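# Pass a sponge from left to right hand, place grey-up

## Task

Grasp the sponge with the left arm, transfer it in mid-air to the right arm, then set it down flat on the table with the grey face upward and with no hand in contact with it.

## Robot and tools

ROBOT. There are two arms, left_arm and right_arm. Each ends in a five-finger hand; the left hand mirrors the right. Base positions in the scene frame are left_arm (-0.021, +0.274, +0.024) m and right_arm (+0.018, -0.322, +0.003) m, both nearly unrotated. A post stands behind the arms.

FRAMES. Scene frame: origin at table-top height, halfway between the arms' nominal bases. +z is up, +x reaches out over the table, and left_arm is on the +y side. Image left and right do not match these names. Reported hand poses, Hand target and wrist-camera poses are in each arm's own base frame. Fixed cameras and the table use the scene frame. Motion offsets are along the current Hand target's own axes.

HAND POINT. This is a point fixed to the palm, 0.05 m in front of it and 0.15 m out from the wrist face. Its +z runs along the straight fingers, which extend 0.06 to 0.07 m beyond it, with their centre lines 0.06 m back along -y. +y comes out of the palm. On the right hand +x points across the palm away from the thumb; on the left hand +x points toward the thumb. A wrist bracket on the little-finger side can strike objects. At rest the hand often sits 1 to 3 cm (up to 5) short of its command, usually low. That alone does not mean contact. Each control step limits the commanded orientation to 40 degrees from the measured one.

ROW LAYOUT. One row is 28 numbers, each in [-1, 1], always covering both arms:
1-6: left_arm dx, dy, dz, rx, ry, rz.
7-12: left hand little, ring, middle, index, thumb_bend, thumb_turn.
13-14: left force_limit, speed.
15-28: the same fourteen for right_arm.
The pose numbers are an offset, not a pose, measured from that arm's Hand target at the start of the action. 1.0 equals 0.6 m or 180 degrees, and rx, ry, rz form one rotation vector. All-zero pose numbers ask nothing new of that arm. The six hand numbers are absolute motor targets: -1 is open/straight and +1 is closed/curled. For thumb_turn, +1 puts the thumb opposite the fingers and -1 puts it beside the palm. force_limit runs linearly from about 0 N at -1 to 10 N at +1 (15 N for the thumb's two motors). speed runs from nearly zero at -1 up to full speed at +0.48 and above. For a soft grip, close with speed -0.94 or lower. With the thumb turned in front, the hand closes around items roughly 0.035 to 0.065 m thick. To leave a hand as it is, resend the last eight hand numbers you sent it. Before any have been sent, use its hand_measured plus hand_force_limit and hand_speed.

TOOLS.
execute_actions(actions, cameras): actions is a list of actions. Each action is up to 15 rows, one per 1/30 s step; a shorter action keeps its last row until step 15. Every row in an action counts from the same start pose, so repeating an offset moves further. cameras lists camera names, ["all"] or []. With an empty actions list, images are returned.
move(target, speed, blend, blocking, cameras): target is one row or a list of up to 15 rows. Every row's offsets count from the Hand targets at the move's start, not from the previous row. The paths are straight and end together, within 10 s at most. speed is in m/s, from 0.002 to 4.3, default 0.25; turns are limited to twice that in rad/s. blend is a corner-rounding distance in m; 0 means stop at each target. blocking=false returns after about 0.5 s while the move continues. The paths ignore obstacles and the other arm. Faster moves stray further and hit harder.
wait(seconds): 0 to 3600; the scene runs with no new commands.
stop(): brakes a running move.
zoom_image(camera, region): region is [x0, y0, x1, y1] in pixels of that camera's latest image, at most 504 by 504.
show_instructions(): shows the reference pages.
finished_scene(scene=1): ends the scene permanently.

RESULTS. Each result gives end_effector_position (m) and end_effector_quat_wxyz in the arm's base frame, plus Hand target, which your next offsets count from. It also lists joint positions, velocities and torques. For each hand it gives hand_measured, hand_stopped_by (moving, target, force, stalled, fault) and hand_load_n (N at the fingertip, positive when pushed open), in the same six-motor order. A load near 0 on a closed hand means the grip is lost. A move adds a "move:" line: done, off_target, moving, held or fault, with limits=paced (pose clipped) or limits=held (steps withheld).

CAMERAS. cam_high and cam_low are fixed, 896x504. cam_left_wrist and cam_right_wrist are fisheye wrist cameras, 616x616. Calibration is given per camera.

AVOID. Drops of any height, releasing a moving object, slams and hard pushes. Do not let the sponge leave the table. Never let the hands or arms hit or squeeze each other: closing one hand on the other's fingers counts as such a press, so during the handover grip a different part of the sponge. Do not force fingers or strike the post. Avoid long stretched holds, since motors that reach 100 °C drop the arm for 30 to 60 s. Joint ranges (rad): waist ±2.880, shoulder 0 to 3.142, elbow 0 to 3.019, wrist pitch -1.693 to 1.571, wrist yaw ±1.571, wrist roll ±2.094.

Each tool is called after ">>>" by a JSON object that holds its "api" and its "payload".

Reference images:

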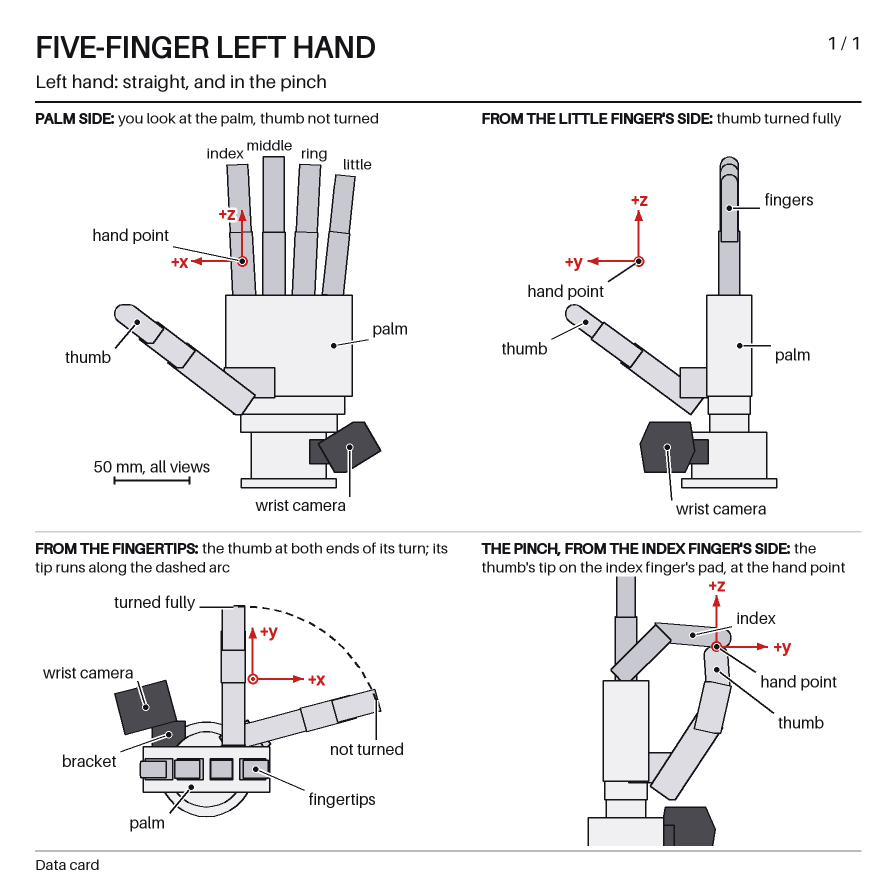

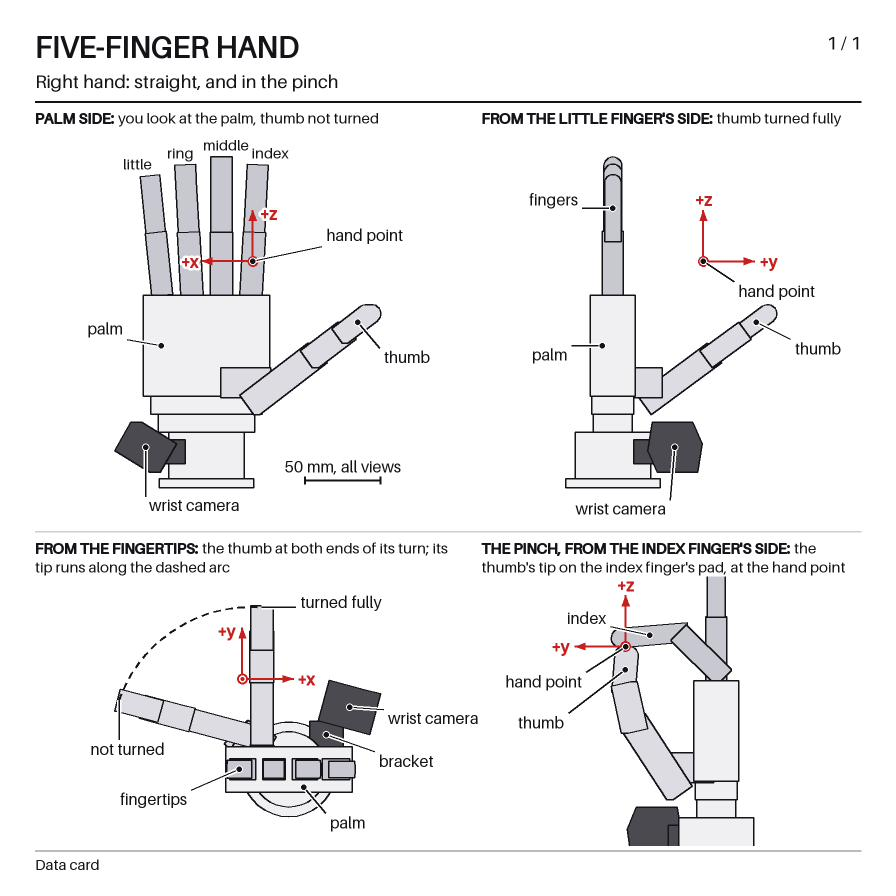

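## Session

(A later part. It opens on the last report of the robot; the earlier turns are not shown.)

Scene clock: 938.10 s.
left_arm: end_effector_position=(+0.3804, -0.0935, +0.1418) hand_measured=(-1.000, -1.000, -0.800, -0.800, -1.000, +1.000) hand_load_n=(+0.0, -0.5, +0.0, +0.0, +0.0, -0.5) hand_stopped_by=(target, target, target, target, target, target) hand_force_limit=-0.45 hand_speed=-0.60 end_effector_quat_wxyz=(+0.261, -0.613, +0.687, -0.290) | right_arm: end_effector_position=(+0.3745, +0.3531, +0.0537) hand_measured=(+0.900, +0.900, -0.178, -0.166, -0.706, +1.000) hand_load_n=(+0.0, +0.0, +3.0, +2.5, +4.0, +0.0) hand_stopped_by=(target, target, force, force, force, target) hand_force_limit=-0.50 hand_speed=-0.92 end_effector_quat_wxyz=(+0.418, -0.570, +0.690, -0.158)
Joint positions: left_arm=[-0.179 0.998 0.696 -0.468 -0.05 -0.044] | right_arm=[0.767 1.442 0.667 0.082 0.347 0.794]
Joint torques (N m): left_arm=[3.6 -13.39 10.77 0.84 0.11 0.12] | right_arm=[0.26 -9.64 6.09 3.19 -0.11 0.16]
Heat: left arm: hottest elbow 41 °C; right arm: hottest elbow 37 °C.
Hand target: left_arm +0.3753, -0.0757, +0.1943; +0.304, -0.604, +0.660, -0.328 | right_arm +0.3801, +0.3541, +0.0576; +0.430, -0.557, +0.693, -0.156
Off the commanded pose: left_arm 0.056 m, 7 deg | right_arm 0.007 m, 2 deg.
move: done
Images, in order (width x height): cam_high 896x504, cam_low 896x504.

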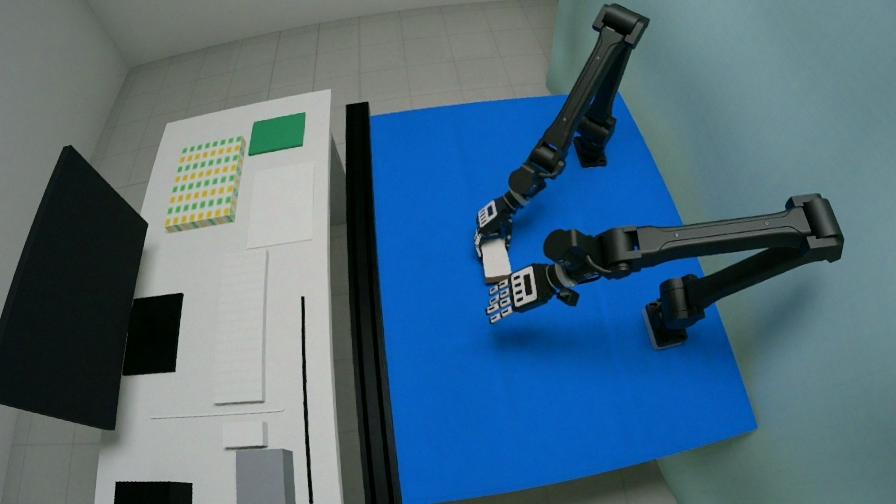

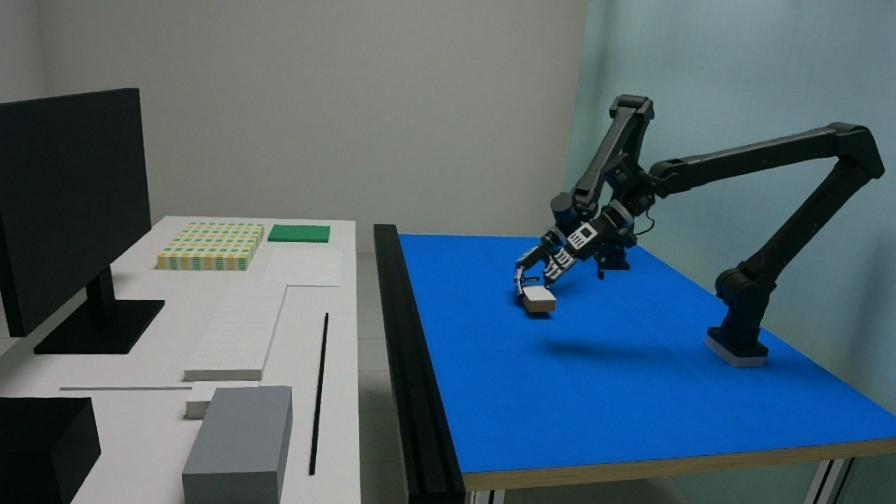

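>>> {"api": "move", "payload": {"target": [0,0,0,0,0,0,-1,-1,-0.8,-0.8,-1,1,-0.45,-0.6,0.0067,0.0110,0.0092,0,0,0,0.9,0.9,0.1,0.1,-0.2,1,-0.5,-0.92], "speed": 0.03, "cameras": ["cam_low","cam_high"]}}

>>> {"api": "zoom_image", "payload": {"camera": "cam_low", "region": [490, 250, 580, 340]}}

Scene clock: 944.97 s.
left_arm: end_effector_position=(+0.3804, -0.0935, +0.1418) hand_measured=(-1.000, -1.000, -0.800, -0.800, -1.000, +1.000) hand_load_n=(+0.0, +0.0, +0.0, +0.0, +0.0, +0.0) hand_stopped_by=(target, target, target, target, target, target) hand_force_limit=-0.45 hand_speed=-0.60 end_effector_quat_wxyz=(+0.261, -0.613, +0.687, -0.290) | right_arm: end_effector_position=(+0.3741, +0.3528, +0.0433) hand_measured=(+0.900, +0.900, -0.178, -0.166, -0.706, +1.000) hand_load_n=(+0.0, +0.0, +3.0, +2.0, +4.0, +0.0) hand_stopped_by=(target, target, force, force, force, target) hand_force_limit=-0.50 hand_speed=-0.92 end_effector_quat_wxyz=(+0.417, -0.570, +0.690, -0.158)
Joint positions: left_arm=[-0.179 0.998 0.696 -0.468 -0.05 -0.044] | right_arm=[0.767 1.466 0.656 0.115 0.347 0.794]
Joint torques (N m): left_arm=[3.55 -13.45 10.8 0.83 0.11 0.13] | right_arm=[0.09 -9.88 6.05 2.96 -0.06 0.18]
Heat: left arm: hottest elbow 40 °C; right arm: hottest elbow 36 °C.
Hand target: left_arm +0.3753, -0.0757, +0.1943; +0.304, -0.604, +0.660, -0.328 | right_arm +0.3801, +0.3540, +0.0481; +0.430, -0.557, +0.693, -0.156
Off the commanded pose: left_arm 0.056 m, 7 deg | right_arm 0.008 m, 2 deg.
move: done
Images, in order (width x height): cam_high 896x504, cam_low 896x504.

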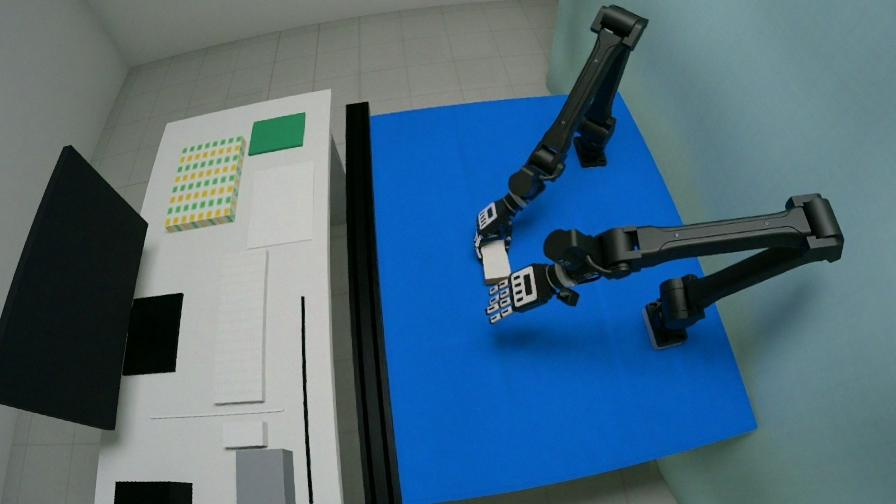

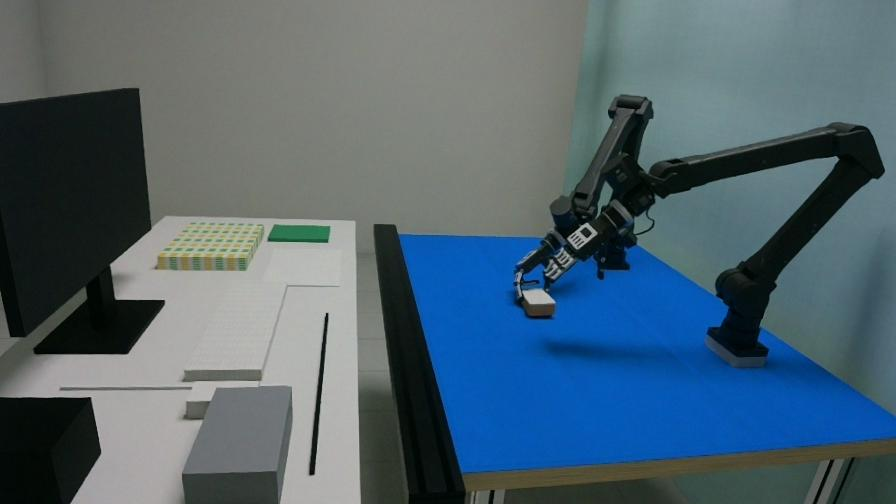

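Scaled by 5.600 from the camera's image (finer frame: 1280x720).

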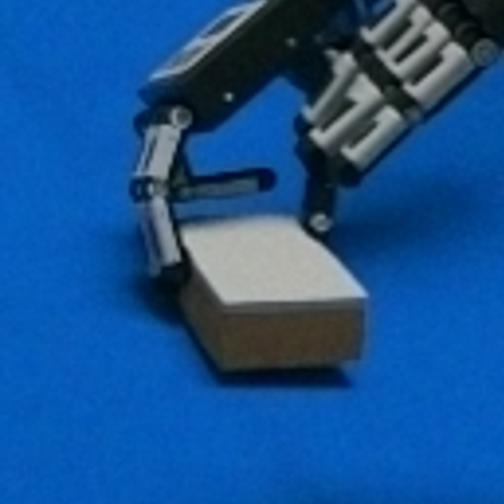

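>>> {"api": "move", "payload": {"target": [0,0,0,0,0,0,-1,-1,-0.8,-0.8,-1,1,-0.45,-0.6,0.0028,0.0046,0.0039,0.0111,0,0,0.9,0.9,0.1,0.1,-0.2,1,-0.5,-0.92], "speed": 0.02, "cameras": ["cam_low","cam_high","cam_right_wrist"]}}

>>> {"api": "zoom_image", "payload": {"camera": "cam_low", "region": [490, 250, 580, 340]}}

Scene clock: 958.87 s.
left_arm: end_effector_position=(+0.3804, -0.0935, +0.1418) hand_measured=(-1.000, -1.000, -0.800, -0.800, -1.000, +1.000) hand_load_n=(+0.0, +0.0, +0.0, +0.0, +0.0, +0.0) hand_stopped_by=(target, target, target, target, target, target) hand_force_limit=-0.45 hand_speed=-0.60 end_effector_quat_wxyz=(+0.261, -0.613, +0.687, -0.290) | right_arm: end_effector_position=(+0.3788, +0.3490, +0.0409) hand_measured=(+0.900, +0.900, -0.178, -0.166, -0.706, +1.000) hand_load_n=(+0.0, +0.5, +3.5, +2.5, +4.0, +0.0) hand_stopped_by=(target, target, force, force, force, target) hand_force_limit=-0.50 hand_speed=-0.92 end_effector_quat_wxyz=(+0.427, -0.558, +0.690, -0.170)
Joint positions: left_arm=[-0.179 0.998 0.696 -0.468 -0.05 -0.044] | right_arm=[0.767 1.477 0.637 0.171 0.376 0.794]
Joint torques (N m): left_arm=[3.55 -13.45 10.8 0.83 0.11 0.12] | right_arm=[1.2 -9.52 5.63 2.85 0.23 0.15]
Heat: left arm: hottest elbow 40 °C; right arm: hottest elbow 36 °C.
Hand target: left_arm +0.3753, -0.0757, +0.1943; +0.304, -0.604, +0.660, -0.328 | right_arm +0.3801, +0.3540, +0.0441; +0.439, -0.549, +0.691, -0.168
Off the commanded pose: left_arm 0.056 m, 7 deg | right_arm 0.006 m, 2 deg.
move: done
cam_right_wrist: T_world_to_cam=[[-0.60324, 0.02672, -0.79711, 0.24895], [-0.56764, 0.68768, 0.45264, -0.04699], [0.56025, 0.72552, -0.39967, -0.33724]] pos_world=[0.31244, 0.27033, 0.08493]
Images, in order (width x height): cam_high 896x504, cam_low 896x504, cam_right_wrist 616x616.

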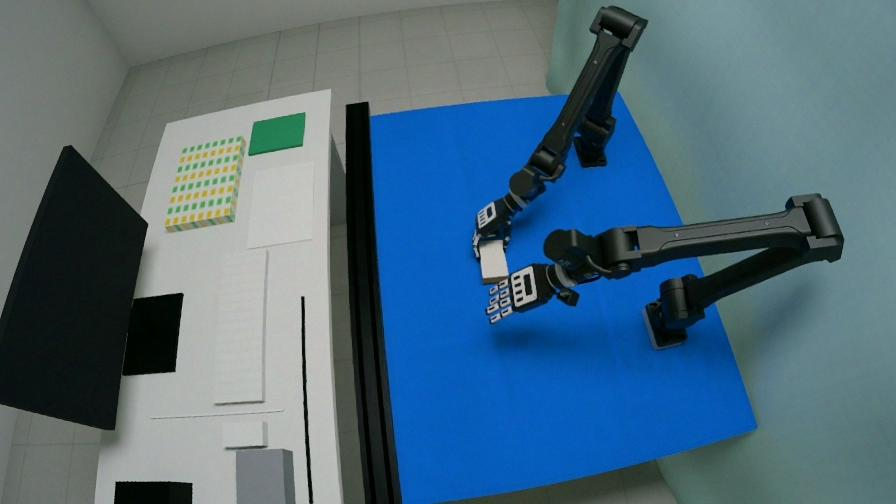

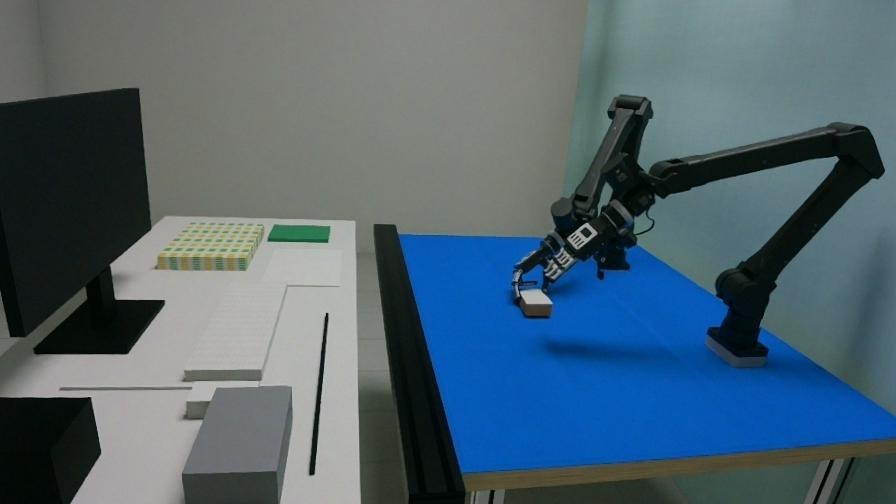

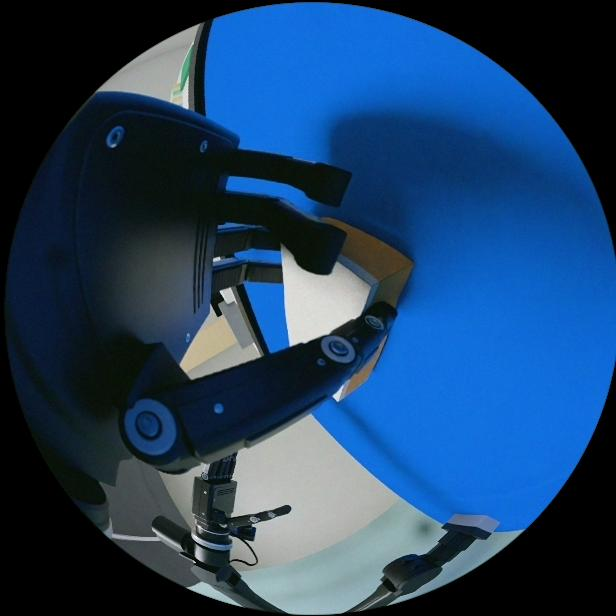

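Scaled by 5.600 from the camera's image (finer frame: 1280x720).

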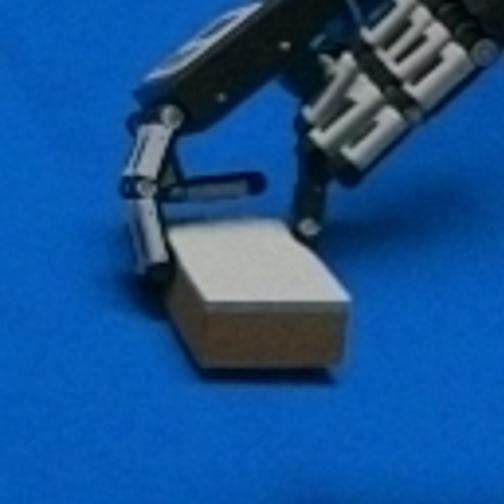

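>>> {"api": "move", "payload": {"target": [0,0,0,0,0,0,-1,-1,-0.8,-0.8,-1,1,-0.45,-0.6,0.0025,0.0047,0.0036,0,0,0,0.9,0.9,0.1,0.1,-0.2,1,-0.5,-0.92], "speed": 0.02, "cameras": ["cam_low","cam_high"]}}

>>> {"api": "zoom_image", "payload": {"camera": "cam_low", "region": [490, 250, 580, 340]}}

Scene clock: 964.73 s.
left_arm: end_effector_position=(+0.3804, -0.0935, +0.1418) hand_measured=(-1.000, -1.000, -0.800, -0.800, -1.000, +1.000) hand_load_n=(+0.0, -0.5, +0.0, +0.5, +0.0, +0.0) hand_stopped_by=(target, target, target, target, target, target) hand_force_limit=-0.45 hand_speed=-0.60 end_effector_quat_wxyz=(+0.261, -0.613, +0.687, -0.290) | right_arm: end_effector_position=(+0.3803, +0.3500, +0.0392) hand_measured=(+0.900, +0.900, -0.178, -0.166, -0.706, +1.000) hand_load_n=(-0.5, +0.0, +3.0, +2.5, +4.0, +0.0) hand_stopped_by=(target, target, force, force, force, target) hand_force_limit=-0.50 hand_speed=-0.92 end_effector_quat_wxyz=(+0.429, -0.557, +0.690, -0.171)
Joint positions: left_arm=[-0.179 0.998 0.696 -0.468 -0.05 -0.044] | right_arm=[0.767 1.486 0.637 0.185 0.378 0.794]
Joint torques (N m): left_arm=[3.55 -13.45 10.8 0.81 0.11 0.12] | right_arm=[1.2 -9.23 5.33 3.17 0.18 0.14]
Heat: left arm: hottest elbow 40 °C; right arm: hottest elbow 35 °C.
Hand target: left_arm +0.3753, -0.0757, +0.1943; +0.304, -0.604, +0.660, -0.328 | right_arm +0.3801, +0.3542, +0.0403; +0.439, -0.549, +0.691, -0.168
Off the commanded pose: left_arm 0.056 m, 7 deg | right_arm 0.004 m, 2 deg.
move: done
Images, in order (width x height): cam_high 896x504, cam_low 896x504.

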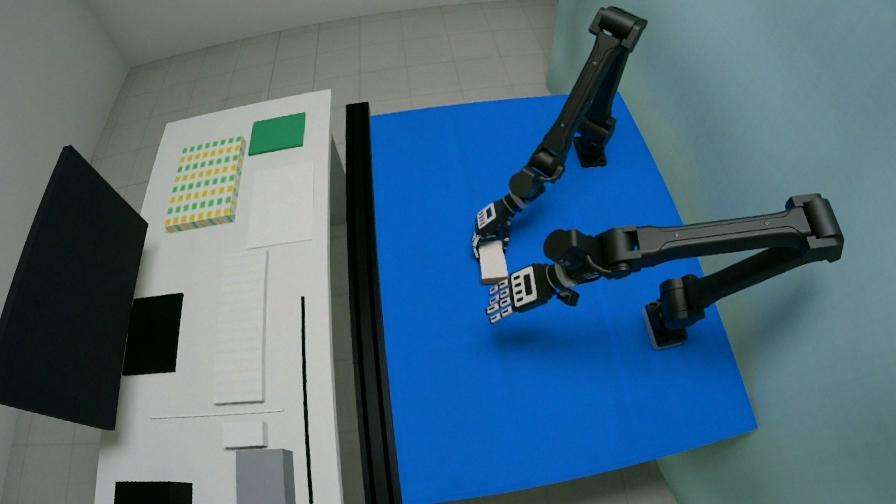

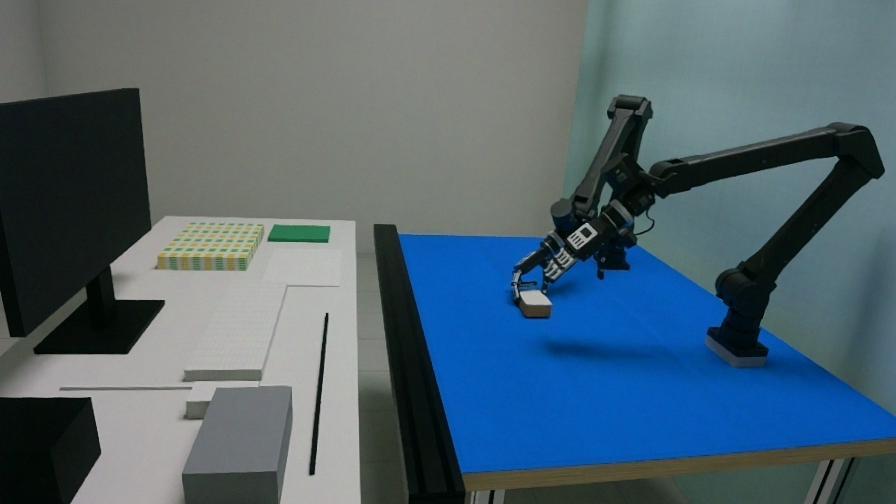

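Scaled by 5.600 from the camera's image (finer frame: 1280x720).

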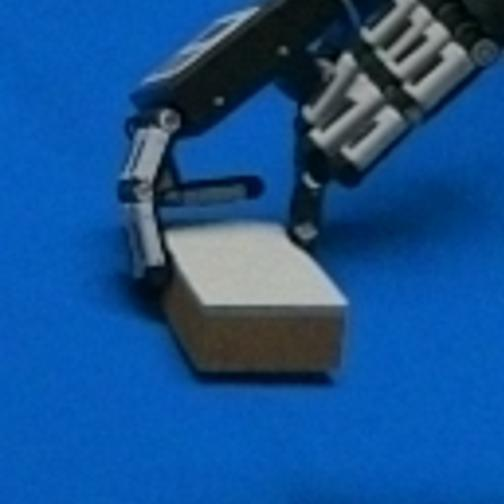

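>>> {"api": "move", "payload": {"target": [0,0,0,0,0,0,-1,-1,-0.8,-0.8,-1,1,-0.45,-0.6,0.0025,0.0047,0.0036,0,0,0,0.9,0.9,0.1,0.1,-0.2,1,-0.5,-0.92], "speed": 0.02, "cameras": ["cam_low","cam_high"]}}

>>> {"api": "zoom_image", "payload": {"camera": "cam_low", "region": [490, 250, 580, 340]}}

Scene clock: 969.53 s.
left_arm: end_effector_position=(+0.3804, -0.0935, +0.1418) hand_measured=(-1.000, -1.000, -0.800, -0.800, -1.000, +1.000) hand_load_n=(+0.0, +0.0, +0.0, +0.0, -0.5, +0.0) hand_stopped_by=(target, target, target, target, target, target) hand_force_limit=-0.45 hand_speed=-0.60 end_effector_quat_wxyz=(+0.261, -0.613, +0.687, -0.290) | right_arm: end_effector_position=(+0.3812, +0.3509, +0.0390) hand_measured=(+0.900, +0.900, -0.178, -0.166, -0.706, +1.000) hand_load_n=(+0.5, +0.0, +2.0, +2.0, +4.0, +0.0) hand_stopped_by=(target, target, force, force, force, target) hand_force_limit=-0.50 hand_speed=-0.92 end_effector_quat_wxyz=(+0.433, -0.555, +0.689, -0.170)
Joint positions: left_arm=[-0.179 0.998 0.696 -0.468 -0.05 -0.044] | right_arm=[0.767 1.491 0.634 0.201 0.378 0.794]
Joint torques (N m): left_arm=[3.6 -13.45 10.8 0.79 0.12 0.12] | right_arm=[1.08 -8.35 5.11 3.21 0.11 0.14]
Heat: left arm: hottest elbow 40 °C; right arm: hottest elbow 35 °C.
Hand target: left_arm +0.3753, -0.0757, +0.1943; +0.304, -0.604, +0.660, -0.328 | right_arm +0.3801, +0.3543, +0.0364; +0.439, -0.549, +0.691, -0.168
Off the commanded pose: left_arm 0.056 m, 7 deg | right_arm 0.004 m, 1 deg.
move: done
Images, in order (width x height): cam_high 896x504, cam_low 896x504.

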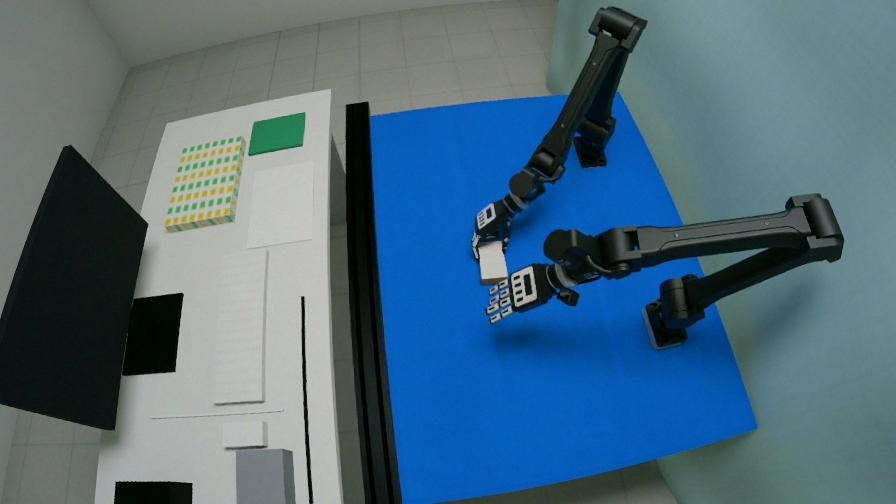

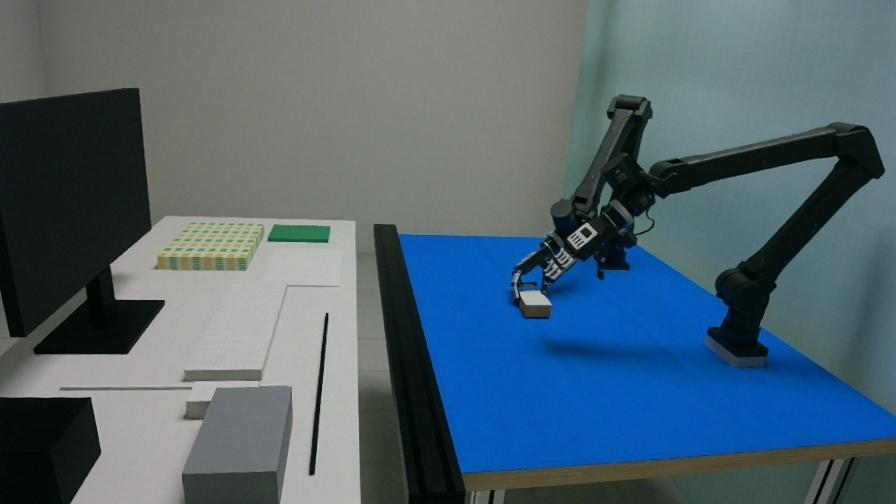

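Scaled by 5.600 from the camera's image (finer frame: 1280x720).

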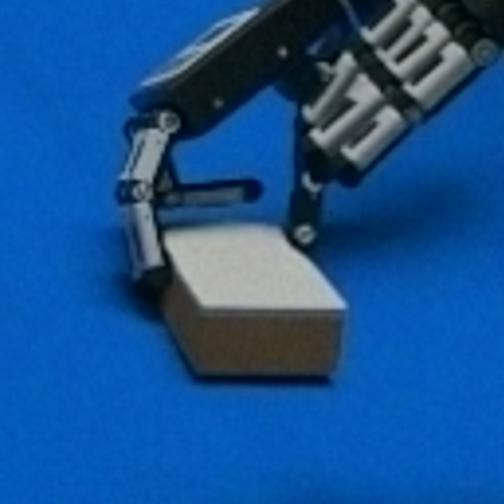

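>>> {"api": "move", "payload": {"target": [0,0,0,0,0,0,-1,-1,-0.8,-0.8,-1,1,-0.45,-0.6,0.0025,0.0047,0.0036,0,0,0,0.9,0.9,0.1,0.1,-0.2,1,-0.5,-0.92], "speed": 0.02, "cameras": ["cam_low","cam_right_wrist","cam_left_wrist"]}}

>>> {"api": "zoom_image", "payload": {"camera": "cam_low", "region": [490, 250, 580, 340]}}

>>> {"api": "zoom_image", "payload": {"camera": "cam_left_wrist", "region": [200, 250, 400, 450]}}

>>> {"api": "zoom_image", "payload": {"camera": "cam_right_wrist", "region": [260, 180, 460, 420]}}

Scene clock: 979.13 s.
left_arm: end_effector_position=(+0.3804, -0.0935, +0.1418) hand_measured=(-1.000, -1.000, -0.800, -0.800, -1.000, +1.000) hand_load_n=(+0.0, +0.0, +0.0, +0.0, +0.0, +0.0) hand_stopped_by=(target, target, target, target, target, target) hand_force_limit=-0.45 hand_speed=-0.60 end_effector_quat_wxyz=(+0.261, -0.613, +0.687, -0.290) | right_arm: end_effector_position=(+0.3829, +0.3521, +0.0384) hand_measured=(+0.900, +0.900, -0.178, -0.166, -0.706, +1.000) hand_load_n=(+0.0, +0.0, +1.5, +2.5, +3.5, +0.0) hand_stopped_by=(target, target, force, force, force, target) hand_force_limit=-0.50 hand_speed=-0.92 end_effector_quat_wxyz=(+0.437, -0.553, +0.689, -0.171)
Joint positions: left_arm=[-0.179 0.998 0.696 -0.468 -0.05 -0.044] | right_arm=[0.767 1.499 0.634 0.217 0.379 0.794]
Joint torques (N m): left_arm=[3.66 -13.45 10.81 0.8 0.11 0.13] | right_arm=[0.67 -8.88 4.98 2.85 0.18 0.19]
Heat: left arm: hottest elbow 39 °C; right arm: hottest elbow 35 °C.
Hand target: left_arm +0.3753, -0.0757, +0.1943; +0.304, -0.604, +0.660, -0.328 | right_arm +0.3800, +0.3545, +0.0326; +0.439, -0.549, +0.691, -0.168
Off the commanded pose: left_arm 0.056 m, 7 deg | right_arm 0.007 m, 1 deg.
move: done
cam_left_wrist: T_world_to_cam=[[0.66386, -0.28592, 0.69104, -0.38209], [-0.55932, -0.80321, 0.20499, 0.11023], [0.49644, -0.5226, -0.69313, -0.0234]] pos_world=[0.32692, -0.03293, 0.22522]
cam_right_wrist: T_world_to_cam=[[-0.58967, 0.03905, -0.8067, 0.24027], [-0.57354, 0.68299, 0.4523, -0.04169], [0.56863, 0.72938, -0.38035, -0.34816]] pos_world=[0.31575, 0.27303, 0.08025]
Images, in order (width x height): cam_low 896x504, cam_left_wrist 616x616, cam_right_wrist 616x616.

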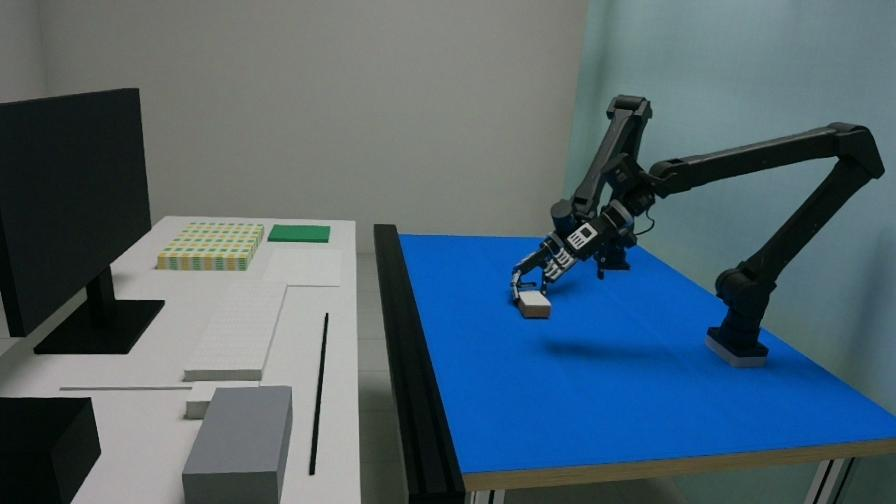

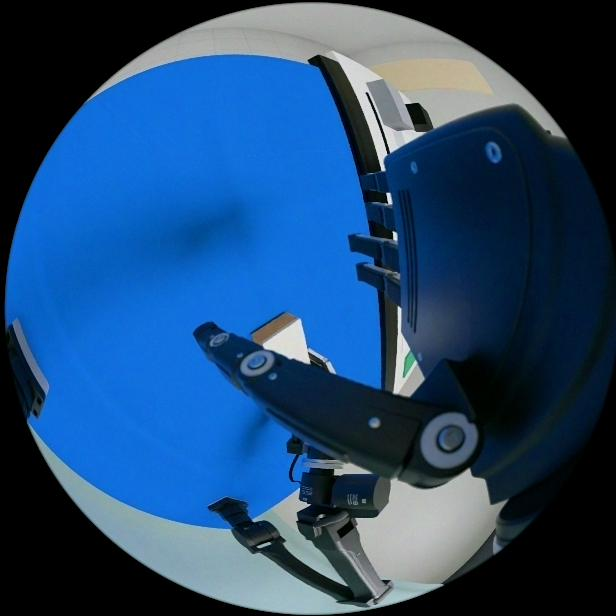

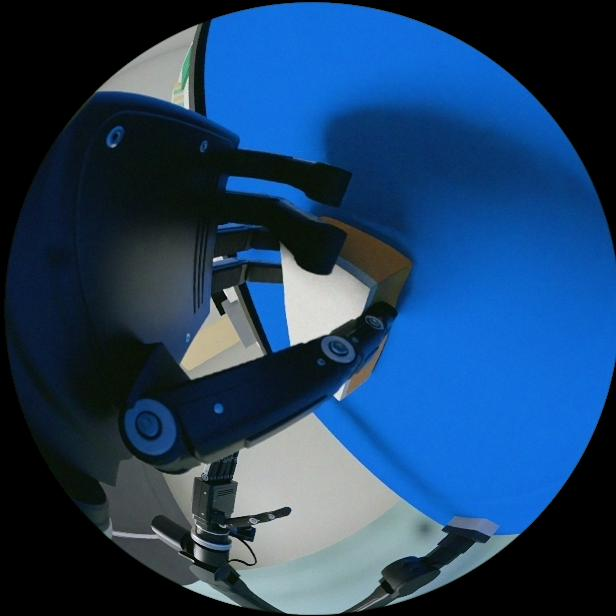

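Scaled by 5.600 from the camera's image (finer frame: 1280x720).

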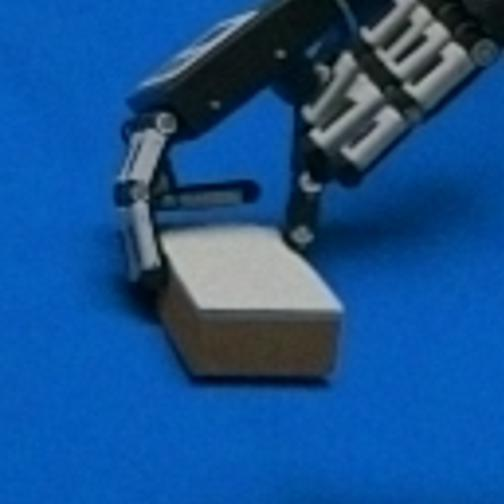

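Scaled by 2.520 from the camera's image (finer frame: 880x880).

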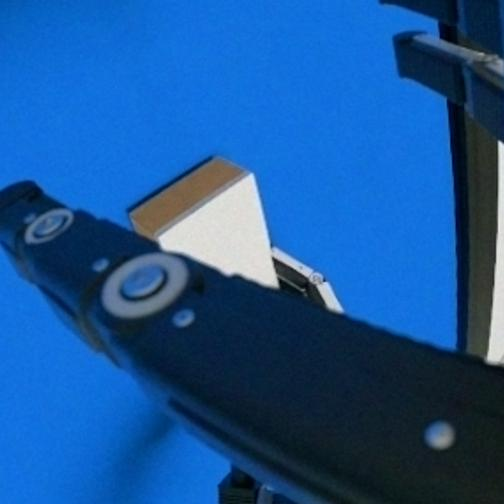

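Scaled by 2.100 from the camera's image (finer frame: 880x880).

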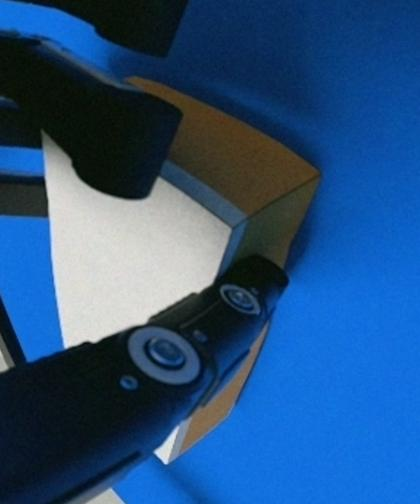

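>>> {"api": "move", "payload": {"target": [[0,0,0,0,0,0,-1,-1,-0.8,-0.8,-1,1,-0.45,-0.6,0,0,0,0,0,0,0.9,0.9,0.1,0.1,-1,1,-0.5,-0.8],[0,0,0,0,0,0,-1,-1,-0.8,-0.8,-1,1,-0.45,-0.6,0,0,0,0,0,0,0.9,0.9,-0.7,-0.7,-1,1,-0.5,-0.8]], "speed": 0.02, "cameras": ["cam_low","cam_right_wrist","cam_high"]}}

>>> {"api": "zoom_image", "payload": {"camera": "cam_low", "region": [490, 250, 580, 340]}}

>>> {"api": "zoom_image", "payload": {"camera": "cam_right_wrist", "region": [260, 180, 460, 420]}}

Scene clock: 991.17 s.
left_arm: end_effector_position=(+0.3804, -0.0935, +0.1418) hand_measured=(-1.000, -1.000, -0.800, -0.800, -1.000, +1.000) hand_load_n=(+0.0, +0.0, +0.0, +0.0, +0.0, +0.0) hand_stopped_by=(target, target, target, target, target, target) hand_force_limit=-0.45 hand_speed=-0.60 end_effector_quat_wxyz=(+0.261, -0.613, +0.687, -0.290) | right_arm: end_effector_position=(+0.3794, +0.3509, +0.0310) hand_measured=(+0.900, +0.900, -0.700, -0.700, -1.000, +1.000) hand_load_n=(+0.0, +0.0, +0.0, -0.5, +0.0, +0.0) hand_stopped_by=(target, target, target, target, target, target) hand_force_limit=-0.50 hand_speed=-0.80 end_effector_quat_wxyz=(+0.431, -0.557, +0.689, -0.171)
Joint positions: left_arm=[-0.179 0.998 0.696 -0.468 -0.05 -0.044] | right_arm=[0.77 1.509 0.628 0.22 0.379 0.794]
Joint torques (N m): left_arm=[3.6 -13.33 10.82 0.81 0.12 0.12] | right_arm=[1.26 -9.93 5.42 2.61 0.12 0.13]
Heat: left arm: hottest elbow 39 °C; right arm: hottest elbow 35 °C.
Hand target: left_arm +0.3753, -0.0757, +0.1943; +0.304, -0.604, +0.660, -0.328 | right_arm +0.3800, +0.3545, +0.0326; +0.439, -0.549, +0.691, -0.168
Off the commanded pose: left_arm 0.056 m, 7 deg | right_arm 0.004 m, 1 deg.
move: done
cam_right_wrist: T_world_to_cam=[[-0.59782, 0.02954, -0.80109, 0.23846], [-0.57114, 0.68552, 0.4515, -0.04139], [0.5625, 0.72745, -0.39294, -0.34477]] pos_world=[0.31284, 0.27213, 0.07424]
Images, in order (width x height): cam_high 896x504, cam_low 896x504, cam_right_wrist 616x616.

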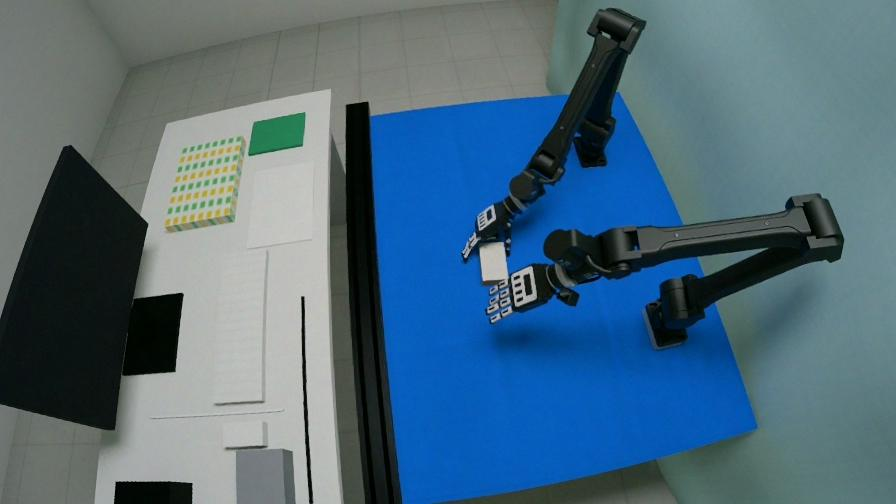

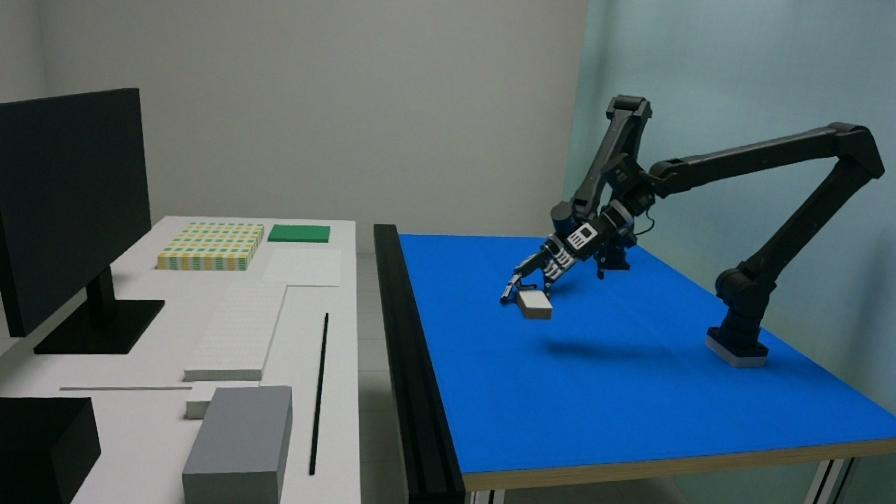

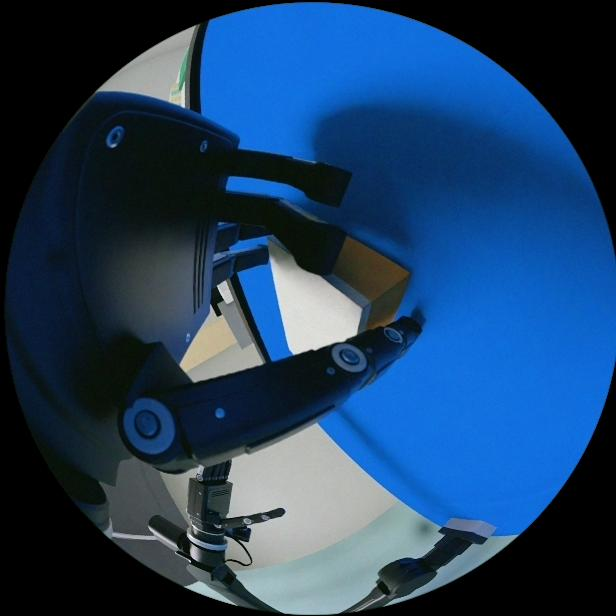

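Scaled by 5.600 from the camera's image (finer frame: 1280x720).

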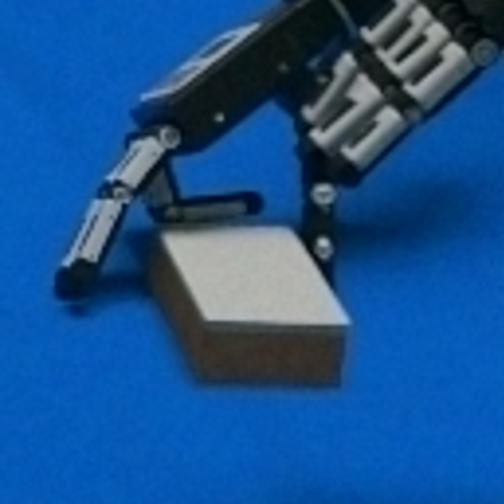

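Scaled by 2.100 from the camera's image (finer frame: 880x880).

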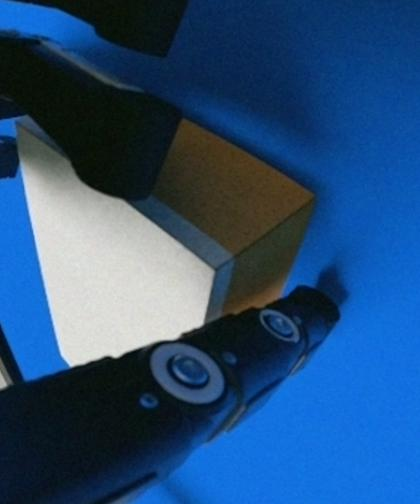

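>>> {"api": "move", "payload": {"target": [[0,0,0,0,0,0,-1,-1,-0.8,-0.8,-1,1,-0.45,-0.6,-0.0352,-0.0595,-0.0465,0,0,0,0.9,0.9,-0.7,-0.7,-1,1,-0.5,-0.8],[0,0,0,0,0,0,-1,-1,-0.8,-0.8,-1,1,-0.45,-0.6,-0.0090,-0.1712,-0.1323,0,0,0,0.9,0.9,-0.7,-0.7,-1,1,-0.5,-0.8]], "speed": 0.08, "blend": 0.02, "cameras": ["all"]}}

>>> {"api": "zoom_image", "payload": {"camera": "cam_low", "region": [480, 240, 590, 350]}}

>>> {"api": "zoom_image", "payload": {"camera": "cam_high", "region": [440, 190, 560, 310]}}

Scene clock: 1006.57 s.
left_arm: end_effector_position=(+0.3804, -0.0935, +0.1418) hand_measured=(-1.000, -1.000, -0.800, -0.800, -1.000, +1.000) hand_load_n=(-0.5, +0.0, +0.0, +0.0, +0.0, +0.0) hand_stopped_by=(target, target, target, target, target, target) hand_force_limit=-0.45 hand_speed=-0.60 end_effector_quat_wxyz=(+0.261, -0.613, +0.687, -0.290) | right_arm: end_effector_position=(+0.3596, +0.2946, +0.1151) hand_measured=(+0.900, +0.900, -0.700, -0.700, -1.000, +1.000) hand_load_n=(+0.0, +0.0, +0.0, +0.0, +0.0, +0.0) hand_stopped_by=(target, target, target, target, target, target) hand_force_limit=-0.50 hand_speed=-0.80 end_effector_quat_wxyz=(+0.413, -0.558, +0.701, -0.162)
Joint positions: left_arm=[-0.179 0.998 0.696 -0.468 -0.05 -0.044] | right_arm=[0.68 1.169 0.628 -0.147 0.301 0.763]
Joint torques (N m): left_arm=[3.6 -13.39 10.78 0.81 0.11 0.13] | right_arm=[-1.38 -8.12 12.48 1.78 -0.05 -0.19]
Heat: left arm: hottest elbow 39 °C; right arm: hottest elbow 35 °C.
Hand target: left_arm +0.3753, -0.0757, +0.1943; +0.304, -0.604, +0.660, -0.328 | right_arm +0.3800, +0.3045, +0.1525; +0.439, -0.549, +0.691, -0.168
Off the commanded pose: left_arm 0.056 m, 7 deg | right_arm 0.044 m, 3 deg.
move: off_target (right_arm)
cam_left_wrist: T_world_to_cam=[[0.66386, -0.28592, 0.69104, -0.38209], [-0.55932, -0.80321, 0.20499, 0.11023], [0.49644, -0.5226, -0.69313, -0.0234]] pos_world=[0.32692, -0.03293, 0.22522]
cam_right_wrist: T_world_to_cam=[[-0.63249, 0.03303, -0.77387, 0.304], [-0.54276, 0.69389, 0.47322, -0.06724], [0.55261, 0.71933, -0.42095, -0.25037]] pos_world=[0.29414, 0.21672, 0.16168]

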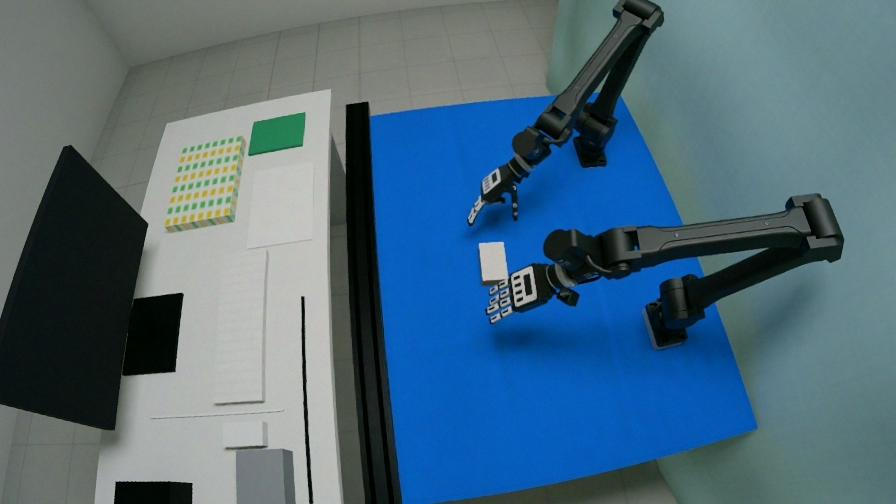

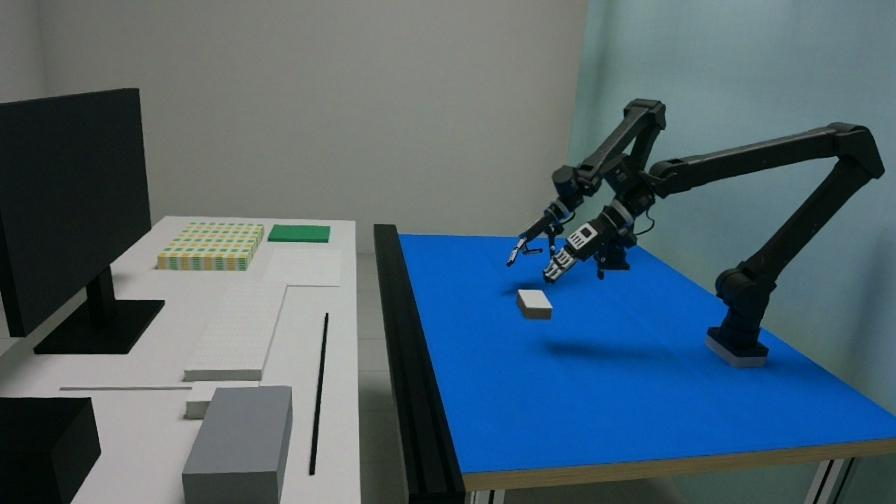

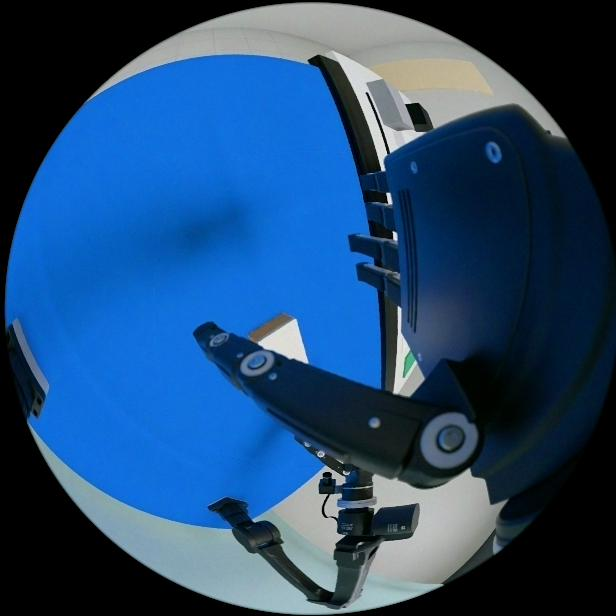

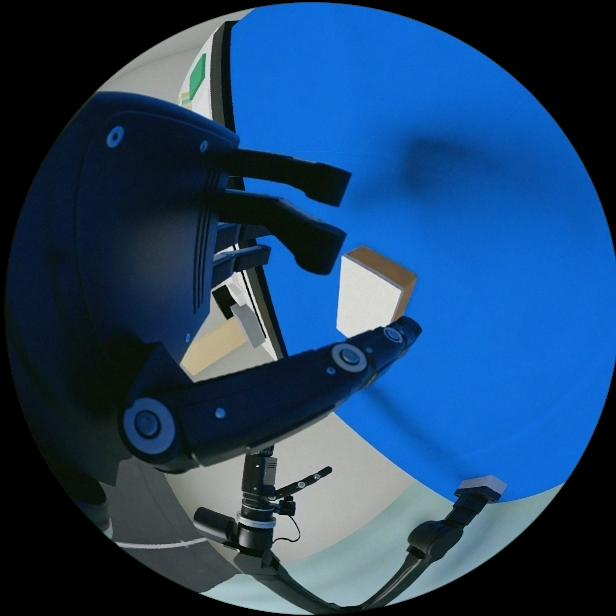

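Scaled by 4.582 from the camera's image (finer frame: 1280x720).

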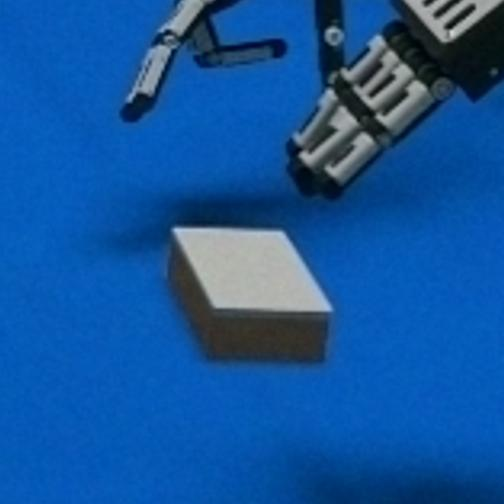

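Scaled by 4.200 from the camera's image (finer frame: 1280x720).

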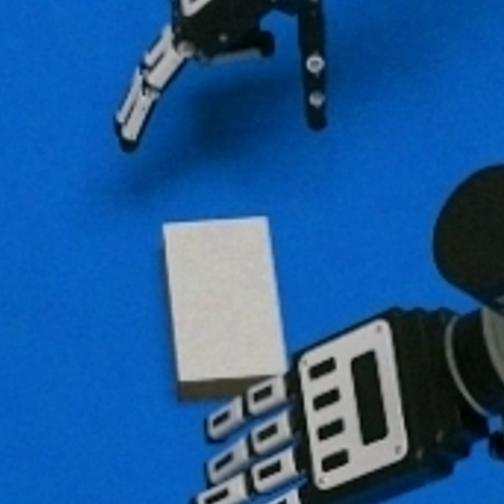

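>>> {"api": "finished_scene", "payload": {}}

The scene is finished: the task was done.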